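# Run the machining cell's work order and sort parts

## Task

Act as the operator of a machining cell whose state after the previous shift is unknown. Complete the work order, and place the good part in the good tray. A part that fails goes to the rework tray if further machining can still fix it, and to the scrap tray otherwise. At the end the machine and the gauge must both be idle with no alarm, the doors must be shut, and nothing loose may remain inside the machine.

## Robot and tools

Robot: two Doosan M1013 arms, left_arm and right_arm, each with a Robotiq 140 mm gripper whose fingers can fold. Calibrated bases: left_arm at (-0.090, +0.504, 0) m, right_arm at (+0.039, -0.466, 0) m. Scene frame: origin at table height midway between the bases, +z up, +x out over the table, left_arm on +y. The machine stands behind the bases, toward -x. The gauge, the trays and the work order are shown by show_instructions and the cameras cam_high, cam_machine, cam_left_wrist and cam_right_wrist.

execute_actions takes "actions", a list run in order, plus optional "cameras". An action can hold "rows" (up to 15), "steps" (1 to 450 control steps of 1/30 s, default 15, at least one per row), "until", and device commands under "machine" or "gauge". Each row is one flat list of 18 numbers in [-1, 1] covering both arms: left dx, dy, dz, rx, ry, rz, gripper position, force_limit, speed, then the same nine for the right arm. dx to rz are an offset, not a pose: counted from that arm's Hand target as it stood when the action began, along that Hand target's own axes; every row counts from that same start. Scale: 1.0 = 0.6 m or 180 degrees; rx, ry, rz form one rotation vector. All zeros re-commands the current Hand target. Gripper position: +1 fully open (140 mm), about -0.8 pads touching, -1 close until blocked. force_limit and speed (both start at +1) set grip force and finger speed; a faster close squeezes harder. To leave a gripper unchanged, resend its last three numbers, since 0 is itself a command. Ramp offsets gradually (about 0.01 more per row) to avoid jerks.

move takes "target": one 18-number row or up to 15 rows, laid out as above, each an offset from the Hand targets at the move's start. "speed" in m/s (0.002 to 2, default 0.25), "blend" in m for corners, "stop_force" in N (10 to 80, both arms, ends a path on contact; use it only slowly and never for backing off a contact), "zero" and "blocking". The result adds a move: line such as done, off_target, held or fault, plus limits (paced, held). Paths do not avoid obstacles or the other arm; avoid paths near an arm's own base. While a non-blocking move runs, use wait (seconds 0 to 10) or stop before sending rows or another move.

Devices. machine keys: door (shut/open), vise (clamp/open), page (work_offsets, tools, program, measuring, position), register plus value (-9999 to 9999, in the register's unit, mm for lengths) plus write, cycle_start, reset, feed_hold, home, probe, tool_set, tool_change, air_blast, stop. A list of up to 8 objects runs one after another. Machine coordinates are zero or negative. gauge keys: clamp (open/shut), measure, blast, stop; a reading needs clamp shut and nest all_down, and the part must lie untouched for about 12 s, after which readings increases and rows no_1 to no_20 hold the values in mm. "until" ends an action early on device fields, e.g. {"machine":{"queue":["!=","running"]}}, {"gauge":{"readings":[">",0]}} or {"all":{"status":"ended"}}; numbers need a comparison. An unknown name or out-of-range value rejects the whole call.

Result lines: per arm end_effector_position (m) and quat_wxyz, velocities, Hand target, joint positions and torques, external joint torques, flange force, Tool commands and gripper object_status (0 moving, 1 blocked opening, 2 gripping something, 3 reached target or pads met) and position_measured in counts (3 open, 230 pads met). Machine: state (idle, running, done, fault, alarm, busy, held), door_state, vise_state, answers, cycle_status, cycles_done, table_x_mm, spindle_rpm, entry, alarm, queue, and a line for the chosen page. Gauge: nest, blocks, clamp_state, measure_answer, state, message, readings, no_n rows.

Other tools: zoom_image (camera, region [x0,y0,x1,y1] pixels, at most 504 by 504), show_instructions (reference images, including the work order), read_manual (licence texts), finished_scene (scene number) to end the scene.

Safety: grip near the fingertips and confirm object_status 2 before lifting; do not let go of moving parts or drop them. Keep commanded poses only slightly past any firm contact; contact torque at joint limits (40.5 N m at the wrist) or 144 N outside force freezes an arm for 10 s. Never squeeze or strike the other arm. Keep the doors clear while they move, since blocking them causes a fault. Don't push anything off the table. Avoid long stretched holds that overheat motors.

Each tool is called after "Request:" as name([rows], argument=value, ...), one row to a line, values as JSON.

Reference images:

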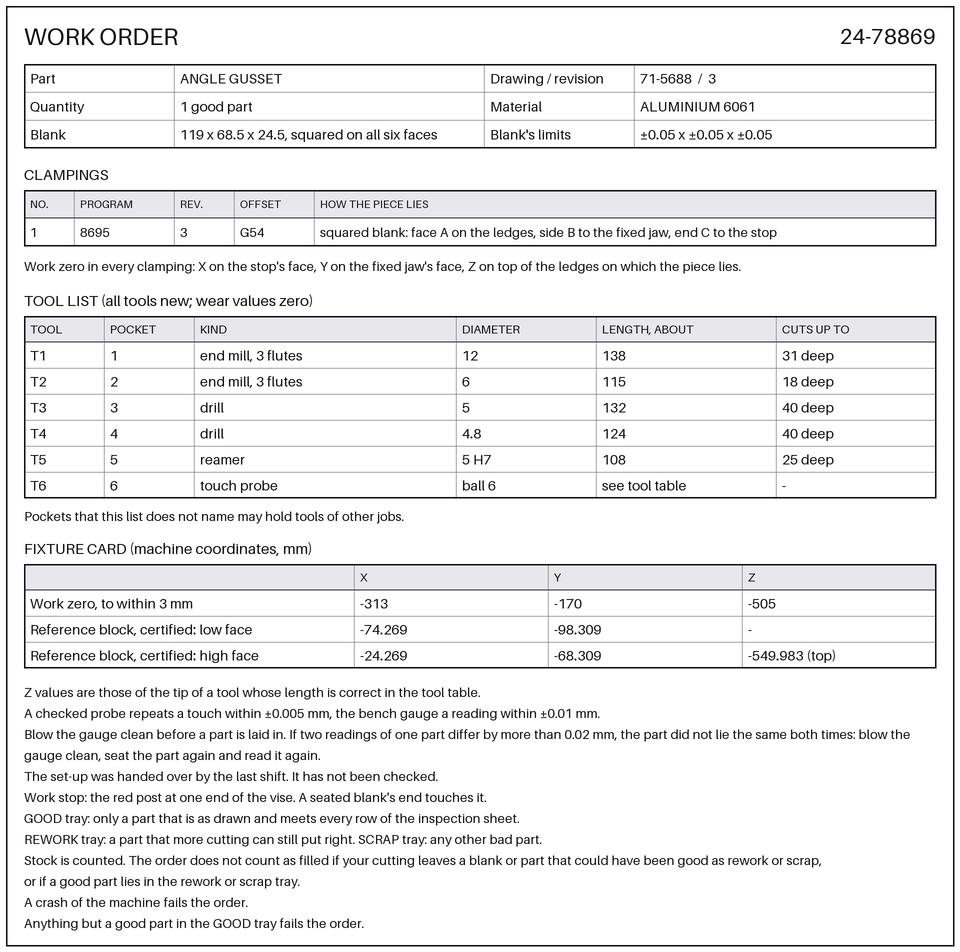

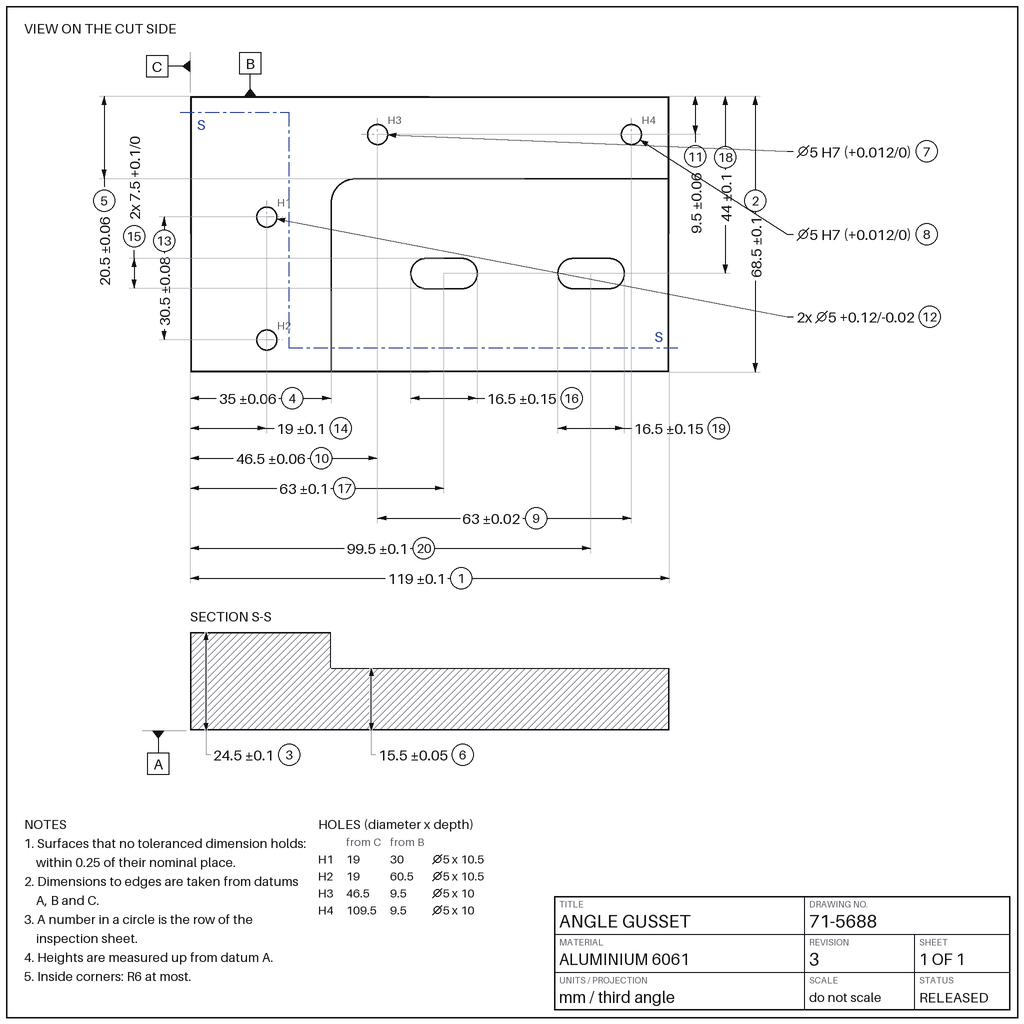

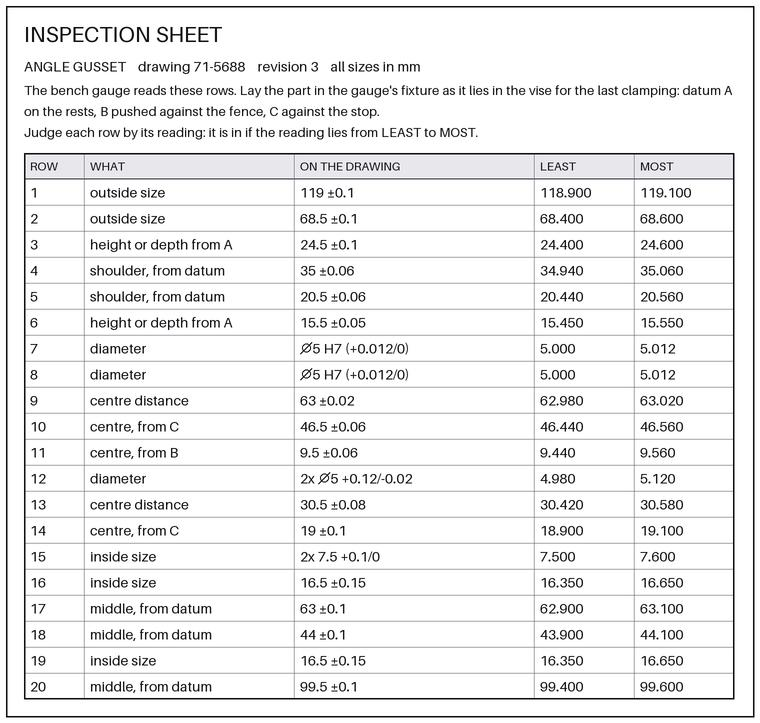

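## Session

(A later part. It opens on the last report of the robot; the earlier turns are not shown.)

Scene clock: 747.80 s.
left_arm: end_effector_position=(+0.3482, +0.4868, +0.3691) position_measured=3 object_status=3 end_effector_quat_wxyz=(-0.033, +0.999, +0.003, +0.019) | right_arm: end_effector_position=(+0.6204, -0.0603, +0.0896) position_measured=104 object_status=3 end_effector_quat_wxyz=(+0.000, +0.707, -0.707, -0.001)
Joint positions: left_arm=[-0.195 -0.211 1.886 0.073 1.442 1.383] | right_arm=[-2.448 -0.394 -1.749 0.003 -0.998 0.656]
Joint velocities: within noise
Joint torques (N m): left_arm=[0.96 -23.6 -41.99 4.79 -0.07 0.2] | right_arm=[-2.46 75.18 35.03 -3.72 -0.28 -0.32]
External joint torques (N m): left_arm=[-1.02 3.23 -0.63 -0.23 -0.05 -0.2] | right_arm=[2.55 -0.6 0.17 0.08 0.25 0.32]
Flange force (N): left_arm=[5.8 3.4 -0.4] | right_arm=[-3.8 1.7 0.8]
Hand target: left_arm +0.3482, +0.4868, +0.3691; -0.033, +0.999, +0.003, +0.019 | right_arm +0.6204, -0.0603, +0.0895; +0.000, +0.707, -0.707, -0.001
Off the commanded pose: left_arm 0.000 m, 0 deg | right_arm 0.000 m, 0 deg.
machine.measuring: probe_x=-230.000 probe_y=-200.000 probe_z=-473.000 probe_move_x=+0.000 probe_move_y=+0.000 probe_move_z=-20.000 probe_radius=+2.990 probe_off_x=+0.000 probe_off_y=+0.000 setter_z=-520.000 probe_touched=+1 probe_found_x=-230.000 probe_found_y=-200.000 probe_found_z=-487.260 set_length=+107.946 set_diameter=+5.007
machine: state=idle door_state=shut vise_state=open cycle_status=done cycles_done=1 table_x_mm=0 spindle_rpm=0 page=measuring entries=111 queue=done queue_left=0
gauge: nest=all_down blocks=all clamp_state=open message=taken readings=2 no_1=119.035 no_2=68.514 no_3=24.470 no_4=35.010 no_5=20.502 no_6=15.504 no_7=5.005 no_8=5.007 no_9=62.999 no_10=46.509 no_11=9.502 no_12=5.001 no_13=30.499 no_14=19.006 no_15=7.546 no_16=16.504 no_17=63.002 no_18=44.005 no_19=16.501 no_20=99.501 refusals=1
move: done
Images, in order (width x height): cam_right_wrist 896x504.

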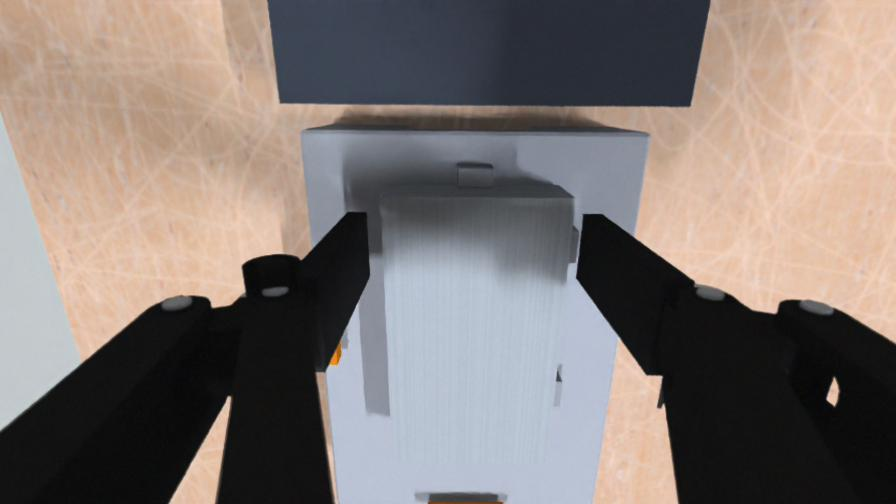

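Request:
execute_actions([
  {"rows":[[0,0,0,0,0,0,1,1,1,0,0,0,0,0,0,-1,1,-1]],"steps":50},
], cameras=[])

Request:
move([
  [0,0,0,0,0,0,1,1,1,-0.01,0,-0.02,0,0,0,-1,1,-1],
  [0,0,0,0,0,0,1,1,1,-0.01,0,-0.2,0,0,0,-1,1,-1],
], speed=[0.05,0.15], blend=[0.005,0], cameras=["cam_high","cam_right_wrist"])

Scene clock: 750.07 s.
left_arm: end_effector_position=(+0.3482, +0.4868, +0.3691) position_measured=3 object_status=3 end_effector_quat_wxyz=(-0.033, +0.999, +0.003, +0.019) | right_arm: end_effector_position=(+0.6204, -0.0603, +0.0895) position_measured=130 object_status=2 end_effector_quat_wxyz=(+0.000, +0.707, -0.707, -0.001)
Joint positions: left_arm=[-0.195 -0.211 1.886 0.073 1.442 1.383] | right_arm=[-2.448 -0.394 -1.75 0.003 -0.998 0.656]
Joint velocities: within noise
Joint torques (N m): left_arm=[1.05 -23.79 -41.93 4.79 -0.06 0.15] | right_arm=[-1.94 63.3 29.76 -3.22 1.39 -0.11]
External joint torques (N m): left_arm=[-1.09 3.27 -0.73 -0.23 -0.06 -0.15] | right_arm=[2.01 11.24 5.39 -0.42 -1.42 0.11]
Flange force (N): left_arm=[6.0 3.4 -0.5] | right_arm=[-0.5 4.6 -16.6]
Hand target: left_arm +0.3482, +0.4868, +0.3691; -0.033, +0.999, +0.003, +0.019 | right_arm +0.6204, -0.0603, +0.0895; +0.000, +0.707, -0.707, -0.001
Off the commanded pose: left_arm 0.000 m, 0 deg | right_arm 0.000 m, 0 deg.
machine.measuring: probe_x=-230.000 probe_y=-200.000 probe_z=-473.000 probe_move_x=+0.000 probe_move_y=+0.000 probe_move_z=-20.000 probe_radius=+2.990 probe_off_x=+0.000 probe_off_y=+0.000 setter_z=-520.000 probe_touched=+1 probe_found_x=-230.000 probe_found_y=-200.000 probe_found_z=-487.260 set_length=+107.946 set_diameter=+5.007
machine: state=idle door_state=shut vise_state=open cycle_status=done cycles_done=1 table_x_mm=0 spindle_rpm=0 page=measuring entries=111 queue=done queue_left=0
gauge: nest=some_down blocks=stop clamp_state=open message=taken readings=2 no_1=119.035 no_2=68.514 no_3=24.470 no_4=35.010 no_5=20.502 no_6=15.504 no_7=5.005 no_8=5.007 no_9=62.999 no_10=46.509 no_11=9.502 no_12=5.001 no_13=30.499 no_14=19.006 no_15=7.546 no_16=16.504 no_17=63.002 no_18=44.005 no_19=16.501 no_20=99.501 refusals=1
No camera images: "cameras" was empty.

Scene clock: 751.43 s.
left_arm: end_effector_position=(+0.3482, +0.4868, +0.3691) position_measured=3 object_status=3 end_effector_quat_wxyz=(-0.033, +0.999, +0.003, +0.019) | right_arm: end_effector_position=(+0.6206, -0.0546, +0.2095) position_measured=130 object_status=2 end_effector_quat_wxyz=(+0.000, +0.707, -0.707, -0.001)
Joint positions: left_arm=[-0.195 -0.211 1.886 0.073 1.442 1.383] | right_arm=[-2.442 -0.311 -1.627 0.002 -1.203 0.663]
Joint velocities: within noise
Joint torques (N m): left_arm=[1.27 -23.85 -42.04 4.76 -0.04 0.15] | right_arm=[-2.32 74.1 41.3 -3.97 -0.03 -0.32]
External joint torques (N m): left_arm=[-1.32 3.4 -0.62 -0.21 -0.08 -0.16] | right_arm=[2.33 -3.57 -2.25 -0.07 0 0.32]
Flange force (N): left_arm=[6.0 4.0 -0.3] | right_arm=[-3.4 1.7 4.6]
Hand target: left_arm +0.3482, +0.4868, +0.3691; -0.033, +0.999, +0.003, +0.019 | right_arm +0.6206, -0.0546, +0.2095; +0.000, +0.707, -0.707, -0.001
Off the commanded pose: left_arm 0.000 m, 0 deg | right_arm 0.000 m, 0 deg.
machine.measuring: probe_x=-230.000 probe_y=-200.000 probe_z=-473.000 probe_move_x=+0.000 probe_move_y=+0.000 probe_move_z=-20.000 probe_radius=+2.990 probe_off_x=+0.000 probe_off_y=+0.000 setter_z=-520.000 probe_touched=+1 probe_found_x=-230.000 probe_found_y=-200.000 probe_found_z=-487.260 set_length=+107.946 set_diameter=+5.007
machine: state=idle door_state=shut vise_state=open cycle_status=done cycles_done=1 table_x_mm=0 spindle_rpm=0 page=measuring entries=111 queue=done queue_left=0
gauge: nest=all_up blocks=free clamp_state=open message=taken readings=2 no_1=119.035 no_2=68.514 no_3=24.470 no_4=35.010 no_5=20.502 no_6=15.504 no_7=5.005 no_8=5.007 no_9=62.999 no_10=46.509 no_11=9.502 no_12=5.001 no_13=30.499 no_14=19.006 no_15=7.546 no_16=16.504 no_17=63.002 no_18=44.005 no_19=16.501 no_20=99.501 refusals=1
move: done
Images, in order (width x height): cam_high 896x504, cam_right_wrist 896x504.

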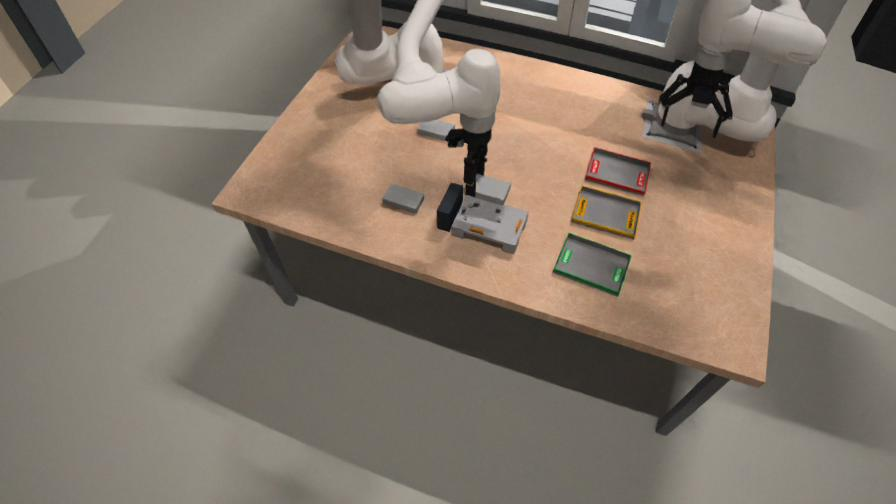

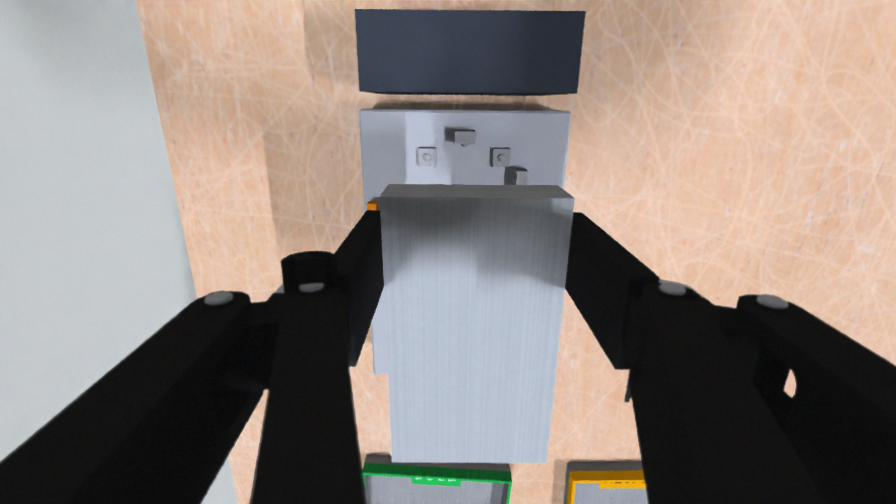

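Request:
move(target=[0,0,0,0,0,0,1,1,1,-0.5,-0.0307,0,0,0,0,-1,1,-1], speed=0.2, cameras=["cam_high","cam_right_wrist"])

Scene clock: 754.50 s.
left_arm: end_effector_position=(+0.3482, +0.4868, +0.3691) position_measured=3 object_status=3 end_effector_quat_wxyz=(-0.033, +0.999, +0.003, +0.019) | right_arm: end_effector_position=(+0.6392, +0.2454, +0.2101) position_measured=130 object_status=2 end_effector_quat_wxyz=(+0.000, +0.707, -0.707, -0.001)
Joint positions: left_arm=[-0.195 -0.211 1.886 0.073 1.442 1.383] | right_arm=[-2.198 -0.659 -1.091 0.002 -1.39 0.907]
Joint velocities: within noise
Joint torques (N m): left_arm=[0.8 -24.06 -42.03 4.84 -0.06 0.2] | right_arm=[-2.81 108.52 43.69 -4.21 -0.01 -0.31]
External joint torques (N m): left_arm=[-0.91 3.59 -0.74 -0.27 -0.07 -0.2] | right_arm=[2.7 -4.49 -2.67 -0.02 -0.03 0.31]
Flange force (N): left_arm=[6.6 3.2 -0.4] | right_arm=[-2.0 2.5 4.8]
Hand target: left_arm +0.3482, +0.4868, +0.3691; -0.033, +0.999, +0.003, +0.019 | right_arm +0.6392, +0.2454, +0.2101; +0.000, +0.707, -0.707, -0.001
Off the commanded pose: left_arm 0.000 m, 0 deg | right_arm 0.000 m, 0 deg.
machine.measuring: probe_x=-230.000 probe_y=-200.000 probe_z=-473.000 probe_move_x=+0.000 probe_move_y=+0.000 probe_move_z=-20.000 probe_radius=+2.990 probe_off_x=+0.000 probe_off_y=+0.000 setter_z=-520.000 probe_touched=+1 probe_found_x=-230.000 probe_found_y=-200.000 probe_found_z=-487.260 set_length=+107.946 set_diameter=+5.007
machine: state=idle door_state=shut vise_state=open cycle_status=done cycles_done=1 table_x_mm=0 spindle_rpm=0 page=measuring entries=111 queue=done queue_left=0
gauge: nest=all_up blocks=free clamp_state=open message=taken readings=2 no_1=119.035 no_2=68.514 no_3=24.470 no_4=35.010 no_5=20.502 no_6=15.504 no_7=5.005 no_8=5.007 no_9=62.999 no_10=46.509 no_11=9.502 no_12=5.001 no_13=30.499 no_14=19.006 no_15=7.546 no_16=16.504 no_17=63.002 no_18=44.005 no_19=16.501 no_20=99.501 refusals=1
move: done
Images, in order (width x height): cam_high 896x504, cam_right_wrist 896x504.

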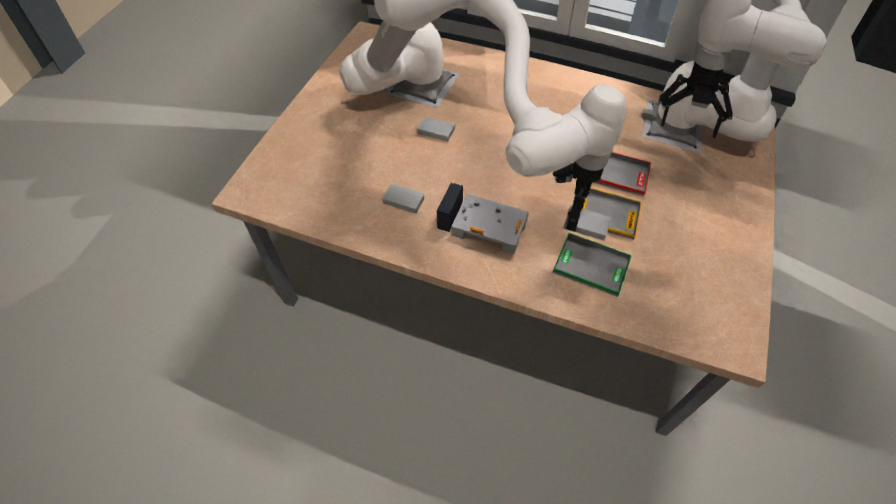

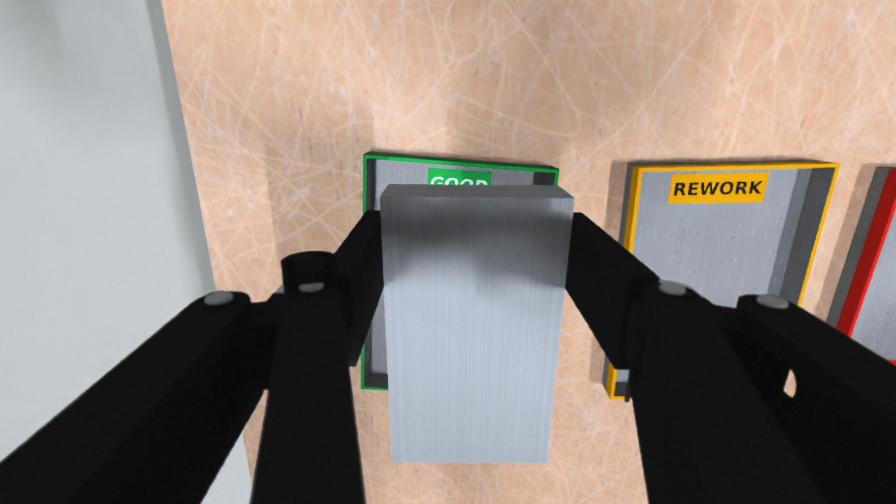

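Request:
move([
  [0,0,0,0,0,0,1,1,1,-0.0797,-0.013,0.05,0,0,0,-1,1,-1],
  [0,0,0,0,0,0,1,1,1,-0.0797,-0.013,0.2168,0,0,0,-1,1,-1],
], speed=0.15, blend=0.02, cameras=["cam_high","cam_right_wrist"])

Request:
move(target=[0,0,0,0,0,0,1,1,1,0,0,0.08,0,0,0,-1,1,-1], speed=0.02, stop_force=10, cameras=["cam_right_wrist"])

Scene clock: 757.53 s.
left_arm: end_effector_position=(+0.3482, +0.4868, +0.3691) position_measured=3 object_status=3 end_effector_quat_wxyz=(-0.033, +0.999, +0.003, +0.019) | right_arm: end_effector_position=(+0.6469, +0.2935, +0.0802) position_measured=130 object_status=2 end_effector_quat_wxyz=(+0.000, +0.707, -0.707, -0.001)
Joint positions: left_arm=[-0.195 -0.211 1.886 0.073 1.442 1.383] | right_arm=[-2.174 -0.791 -1.099 0.002 -1.25 0.931]
Joint velocities: within noise
Joint torques (N m): left_arm=[0.78 -23.89 -42.11 4.81 -0.04 0.2] | right_arm=[-2.25 119.21 42.75 -4.11 0.04 -0.3]
External joint torques (N m): left_arm=[-0.9 3.47 -0.59 -0.25 -0.08 -0.21] | right_arm=[2.16 -5.92 -2.99 0 -0.09 0.3]
Flange force (N): left_arm=[6.2 3.2 -0.2] | right_arm=[-2.2 1.5 5.8]
Hand target: left_arm +0.3482, +0.4868, +0.3691; -0.033, +0.999, +0.003, +0.019 | right_arm +0.6469, +0.2935, +0.0801; +0.000, +0.707, -0.707, -0.001
Off the commanded pose: left_arm 0.000 m, 0 deg | right_arm 0.000 m, 0 deg.
machine.measuring: probe_x=-230.000 probe_y=-200.000 probe_z=-473.000 probe_move_x=+0.000 probe_move_y=+0.000 probe_move_z=-20.000 probe_radius=+2.990 probe_off_x=+0.000 probe_off_y=+0.000 setter_z=-520.000 probe_touched=+1 probe_found_x=-230.000 probe_found_y=-200.000 probe_found_z=-487.260 set_length=+107.946 set_diameter=+5.007
machine: state=idle door_state=shut vise_state=open cycle_status=done cycles_done=1 table_x_mm=0 spindle_rpm=0 page=measuring entries=111 queue=done queue_left=0
gauge: nest=all_up blocks=free clamp_state=open message=taken readings=2 no_1=119.035 no_2=68.514 no_3=24.470 no_4=35.010 no_5=20.502 no_6=15.504 no_7=5.005 no_8=5.007 no_9=62.999 no_10=46.509 no_11=9.502 no_12=5.001 no_13=30.499 no_14=19.006 no_15=7.546 no_16=16.504 no_17=63.002 no_18=44.005 no_19=16.501 no_20=99.501 refusals=1
move: done
Images, in order (width x height): cam_high 896x504, cam_right_wrist 896x504.

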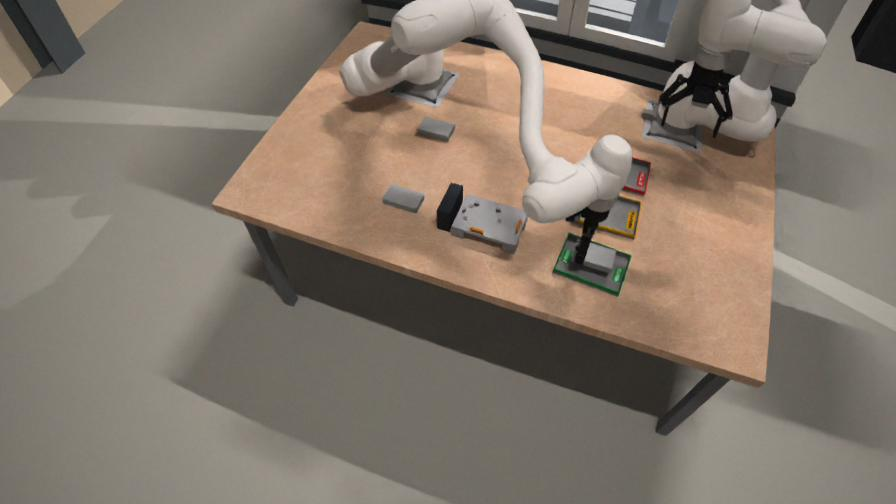

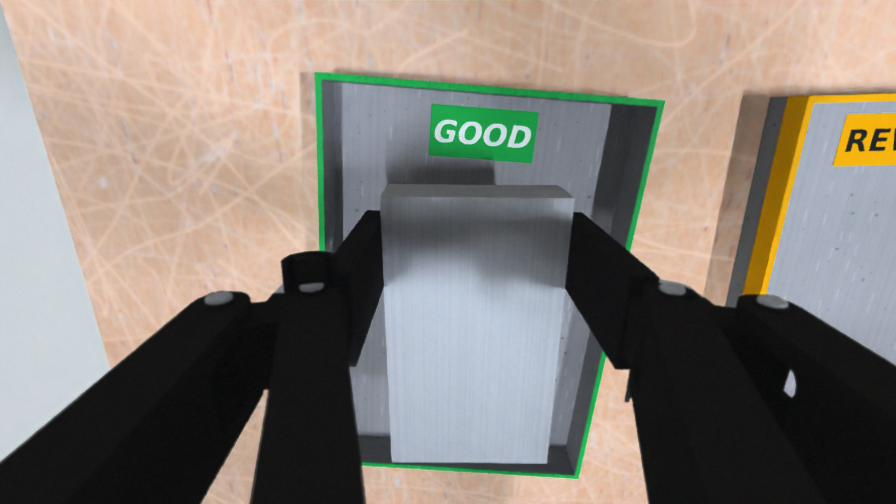

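Scene clock: 760.03 s.
left_arm: end_effector_position=(+0.3482, +0.4868, +0.3691) position_measured=3 object_status=3 end_effector_quat_wxyz=(-0.033, +0.999, +0.003, +0.019) | right_arm: end_effector_position=(+0.6469, +0.2937, +0.0425) position_measured=130 object_status=2 end_effector_quat_wxyz=(+0.000, +0.707, -0.707, -0.001)
Joint positions: left_arm=[-0.195 -0.211 1.886 0.073 1.442 1.383] | right_arm=[-2.174 -0.814 -1.128 0.002 -1.198 0.931]
Joint velocities: within noise
Joint torques (N m): left_arm=[0.99 -23.97 -42.02 4.84 -0.09 0.12] | right_arm=[-1.45 86.62 27.91 -3.4 2.6 -0.44]
External joint torques (N m): left_arm=[-1.06 3.58 -0.69 -0.28 -0.04 -0.12] | right_arm=[1.28 27.34 11.01 -0.63 -2.64 0.44]
Flange force (N): left_arm=[6.5 3.4 -0.4] | right_arm=[4.7 6.1 -29.1]
Hand target: left_arm +0.3482, +0.4868, +0.3691; -0.033, +0.999, +0.003, +0.019 | right_arm +0.6469, +0.2936, +0.0425; +0.000, +0.707, -0.707, -0.001 (not the last commanded pose)
Off the commanded pose: left_arm 0.000 m, 0 deg | right_arm 0.010 m, 0 deg.
machine.measuring: probe_x=-230.000 probe_y=-200.000 probe_z=-473.000 probe_move_x=+0.000 probe_move_y=+0.000 probe_move_z=-20.000 probe_radius=+2.990 probe_off_x=+0.000 probe_off_y=+0.000 setter_z=-520.000 probe_touched=+1 probe_found_x=-230.000 probe_found_y=-200.000 probe_found_z=-487.260 set_length=+107.946 set_diameter=+5.007
machine: state=idle door_state=shut vise_state=open cycle_status=done cycles_done=1 table_x_mm=0 spindle_rpm=0 page=measuring entries=111 queue=done queue_left=0
gauge: nest=all_up blocks=free clamp_state=open message=taken readings=2 no_1=119.035 no_2=68.514 no_3=24.470 no_4=35.010 no_5=20.502 no_6=15.504 no_7=5.005 no_8=5.007 no_9=62.999 no_10=46.509 no_11=9.502 no_12=5.001 no_13=30.499 no_14=19.006 no_15=7.546 no_16=16.504 no_17=63.002 no_18=44.005 no_19=16.501 no_20=99.501 refusals=1
move: contact (right_arm)
Images, in order (width x height): cam_right_wrist 896x504.

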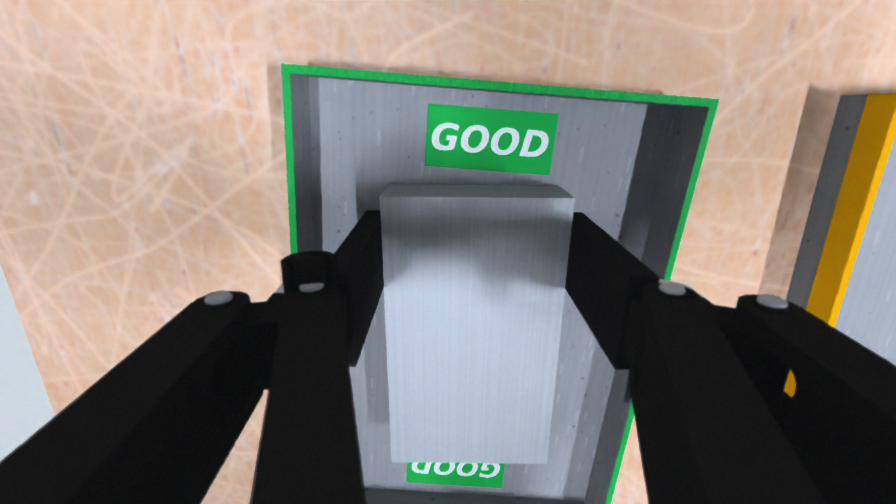

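Request:
execute_actions([
  {"rows":[[0,0,0,0,0,0,1,1,1,0,0,0,0,0,0,0.2,1,-1]],"steps":25},
], cameras=[])

Request:
move([
  [0,0,0,0,0,0,1,1,1,0,0,-0.05,0,0,0,0.2,1,-1],
  [0,0,0,0,0,0,1,1,1,0,0,-0.3,0,0,0,0.2,1,-1],
], speed=[0.06,0.15], blend=[0.01,0], cameras=["cam_high","cam_machine","cam_right_wrist"])

Scene clock: 761.70 s.
left_arm: end_effector_position=(+0.3482, +0.4868, +0.3691) position_measured=3 object_status=3 end_effector_quat_wxyz=(-0.033, +0.999, +0.003, +0.019) | right_arm: end_effector_position=(+0.6469, +0.2937, +0.0424) position_measured=104 object_status=3 end_effector_quat_wxyz=(+0.000, +0.707, -0.707, -0.001)
Joint positions: left_arm=[-0.195 -0.211 1.886 0.073 1.442 1.383] | right_arm=[-2.174 -0.815 -1.128 0.002 -1.198 0.931]
Joint velocities: within noise
Joint torques (N m): left_arm=[0.61 -23.85 -41.91 4.78 -0.1 0.14] | right_arm=[-2.65 113.69 38.35 -4.12 -0.13 -0.31]
External joint torques (N m): left_arm=[-0.64 3.41 -0.75 -0.22 -0.03 -0.15] | right_arm=[2.63 0.34 0.58 0.1 0.09 0.31]
Flange force (N): left_arm=[6.4 2.4 -0.5] | right_arm=[-2.7 1.7 -0.5]
Hand target: left_arm +0.3482, +0.4868, +0.3691; -0.033, +0.999, +0.003, +0.019 | right_arm +0.6469, +0.2936, +0.0425; +0.000, +0.707, -0.707, -0.001
Off the commanded pose: left_arm 0.000 m, 0 deg | right_arm 0.000 m, 0 deg.
machine.measuring: probe_x=-230.000 probe_y=-200.000 probe_z=-473.000 probe_move_x=+0.000 probe_move_y=+0.000 probe_move_z=-20.000 probe_radius=+2.990 probe_off_x=+0.000 probe_off_y=+0.000 setter_z=-520.000 probe_touched=+1 probe_found_x=-230.000 probe_found_y=-200.000 probe_found_z=-487.260 set_length=+107.946 set_diameter=+5.007
machine: state=idle door_state=shut vise_state=open cycle_status=done cycles_done=1 table_x_mm=0 spindle_rpm=0 page=measuring entries=111 queue=done queue_left=0
gauge: nest=all_up blocks=free clamp_state=open message=taken readings=2 no_1=119.035 no_2=68.514 no_3=24.470 no_4=35.010 no_5=20.502 no_6=15.504 no_7=5.005 no_8=5.007 no_9=62.999 no_10=46.509 no_11=9.502 no_12=5.001 no_13=30.499 no_14=19.006 no_15=7.546 no_16=16.504 no_17=63.002 no_18=44.005 no_19=16.501 no_20=99.501 refusals=1
No camera images: "cameras" was empty.

Scene clock: 763.60 s.
left_arm: end_effector_position=(+0.3482, +0.4868, +0.3691) position_measured=3 object_status=3 end_effector_quat_wxyz=(-0.033, +0.999, +0.003, +0.019) | right_arm: end_effector_position=(+0.6471, +0.2932, +0.2225) position_measured=104 object_status=3 end_effector_quat_wxyz=(+0.000, +0.707, -0.707, -0.001)
Joint positions: left_arm=[-0.195 -0.211 1.886 0.073 1.442 1.383] | right_arm=[-2.174 -0.735 -0.94 0.002 -1.466 0.931]
Joint velocities: within noise
Joint torques (N m): left_arm=[1.04 -23.9 -41.95 4.8 -0.1 0.2] | right_arm=[-2.24 110.29 40.97 -4.43 -0.13 -0.28]
External joint torques (N m): left_arm=[-1.13 3.42 -0.81 -0.23 -0.03 -0.2] | right_arm=[2 0.16 0.46 0.14 0.09 0.28]
Flange force (N): left_arm=[6.3 3.7 -0.7] | right_arm=[-2.3 1.2 -0.6]
Hand target: left_arm +0.3482, +0.4868, +0.3691; -0.033, +0.999, +0.003, +0.019 | right_arm +0.6471, +0.2932, +0.2225; +0.000, +0.707, -0.707, -0.001
Off the commanded pose: left_arm 0.000 m, 0 deg | right_arm 0.000 m, 0 deg.
machine.measuring: probe_x=-230.000 probe_y=-200.000 probe_z=-473.000 probe_move_x=+0.000 probe_move_y=+0.000 probe_move_z=-20.000 probe_radius=+2.990 probe_off_x=+0.000 probe_off_y=+0.000 setter_z=-520.000 probe_touched=+1 probe_found_x=-230.000 probe_found_y=-200.000 probe_found_z=-487.260 set_length=+107.946 set_diameter=+5.007
machine: state=idle door_state=shut vise_state=open cycle_status=done cycles_done=1 table_x_mm=0 spindle_rpm=0 page=measuring entries=111 queue=done queue_left=0
gauge: nest=all_up blocks=free clamp_state=open message=taken readings=2 no_1=119.035 no_2=68.514 no_3=24.470 no_4=35.010 no_5=20.502 no_6=15.504 no_7=5.005 no_8=5.007 no_9=62.999 no_10=46.509 no_11=9.502 no_12=5.001 no_13=30.499 no_14=19.006 no_15=7.546 no_16=16.504 no_17=63.002 no_18=44.005 no_19=16.501 no_20=99.501 refusals=1
move: done
Images, in order (width x height): cam_high 896x504, cam_machine 896x504, cam_right_wrist 896x504.

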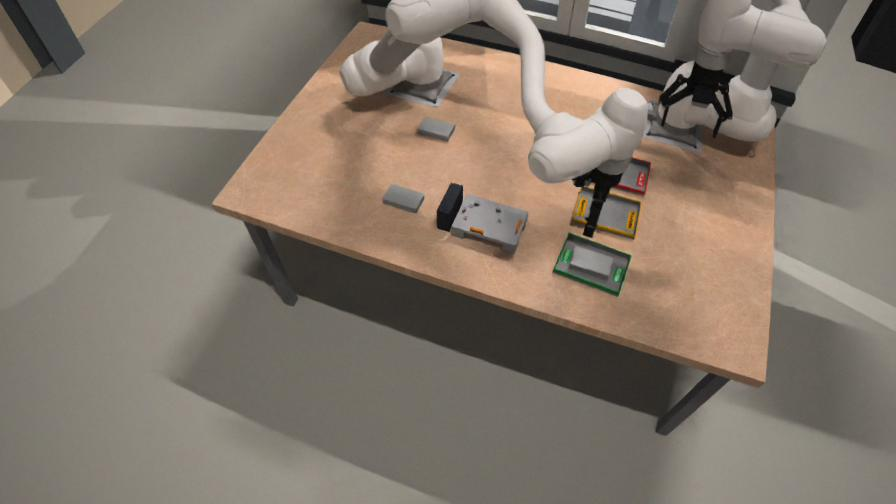

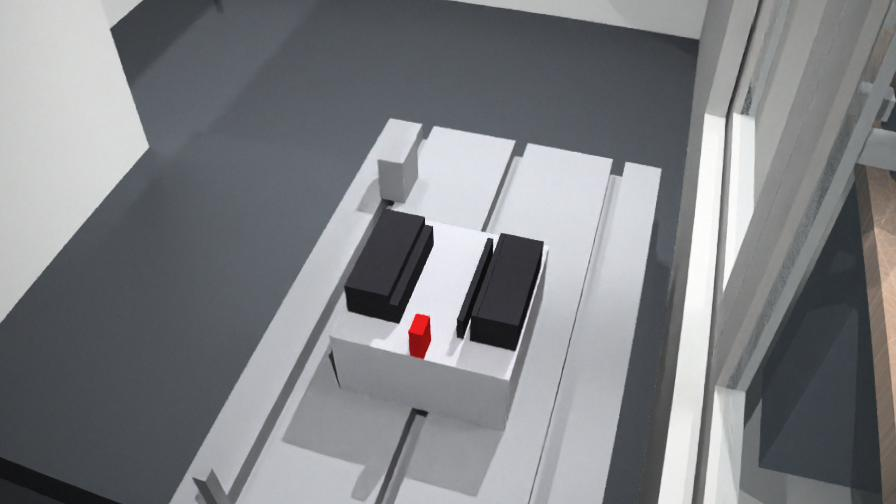

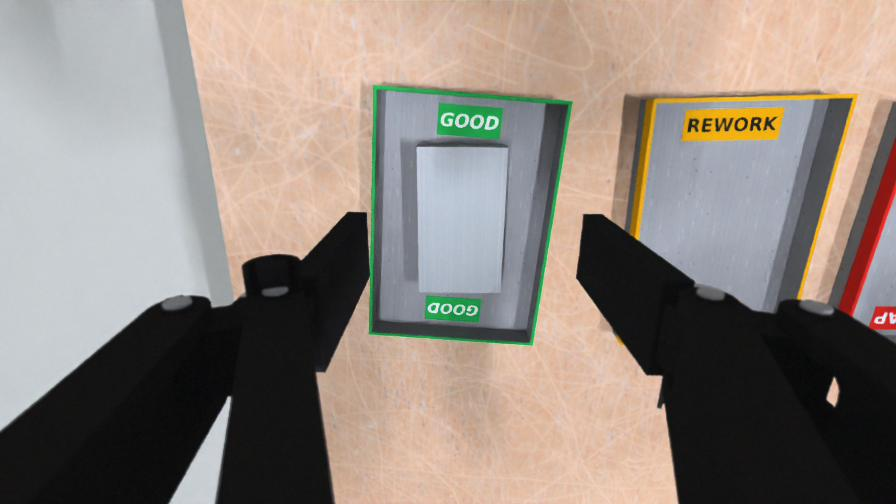

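Request:
finished_scene(scene=1)

The scene is finished: the task was done.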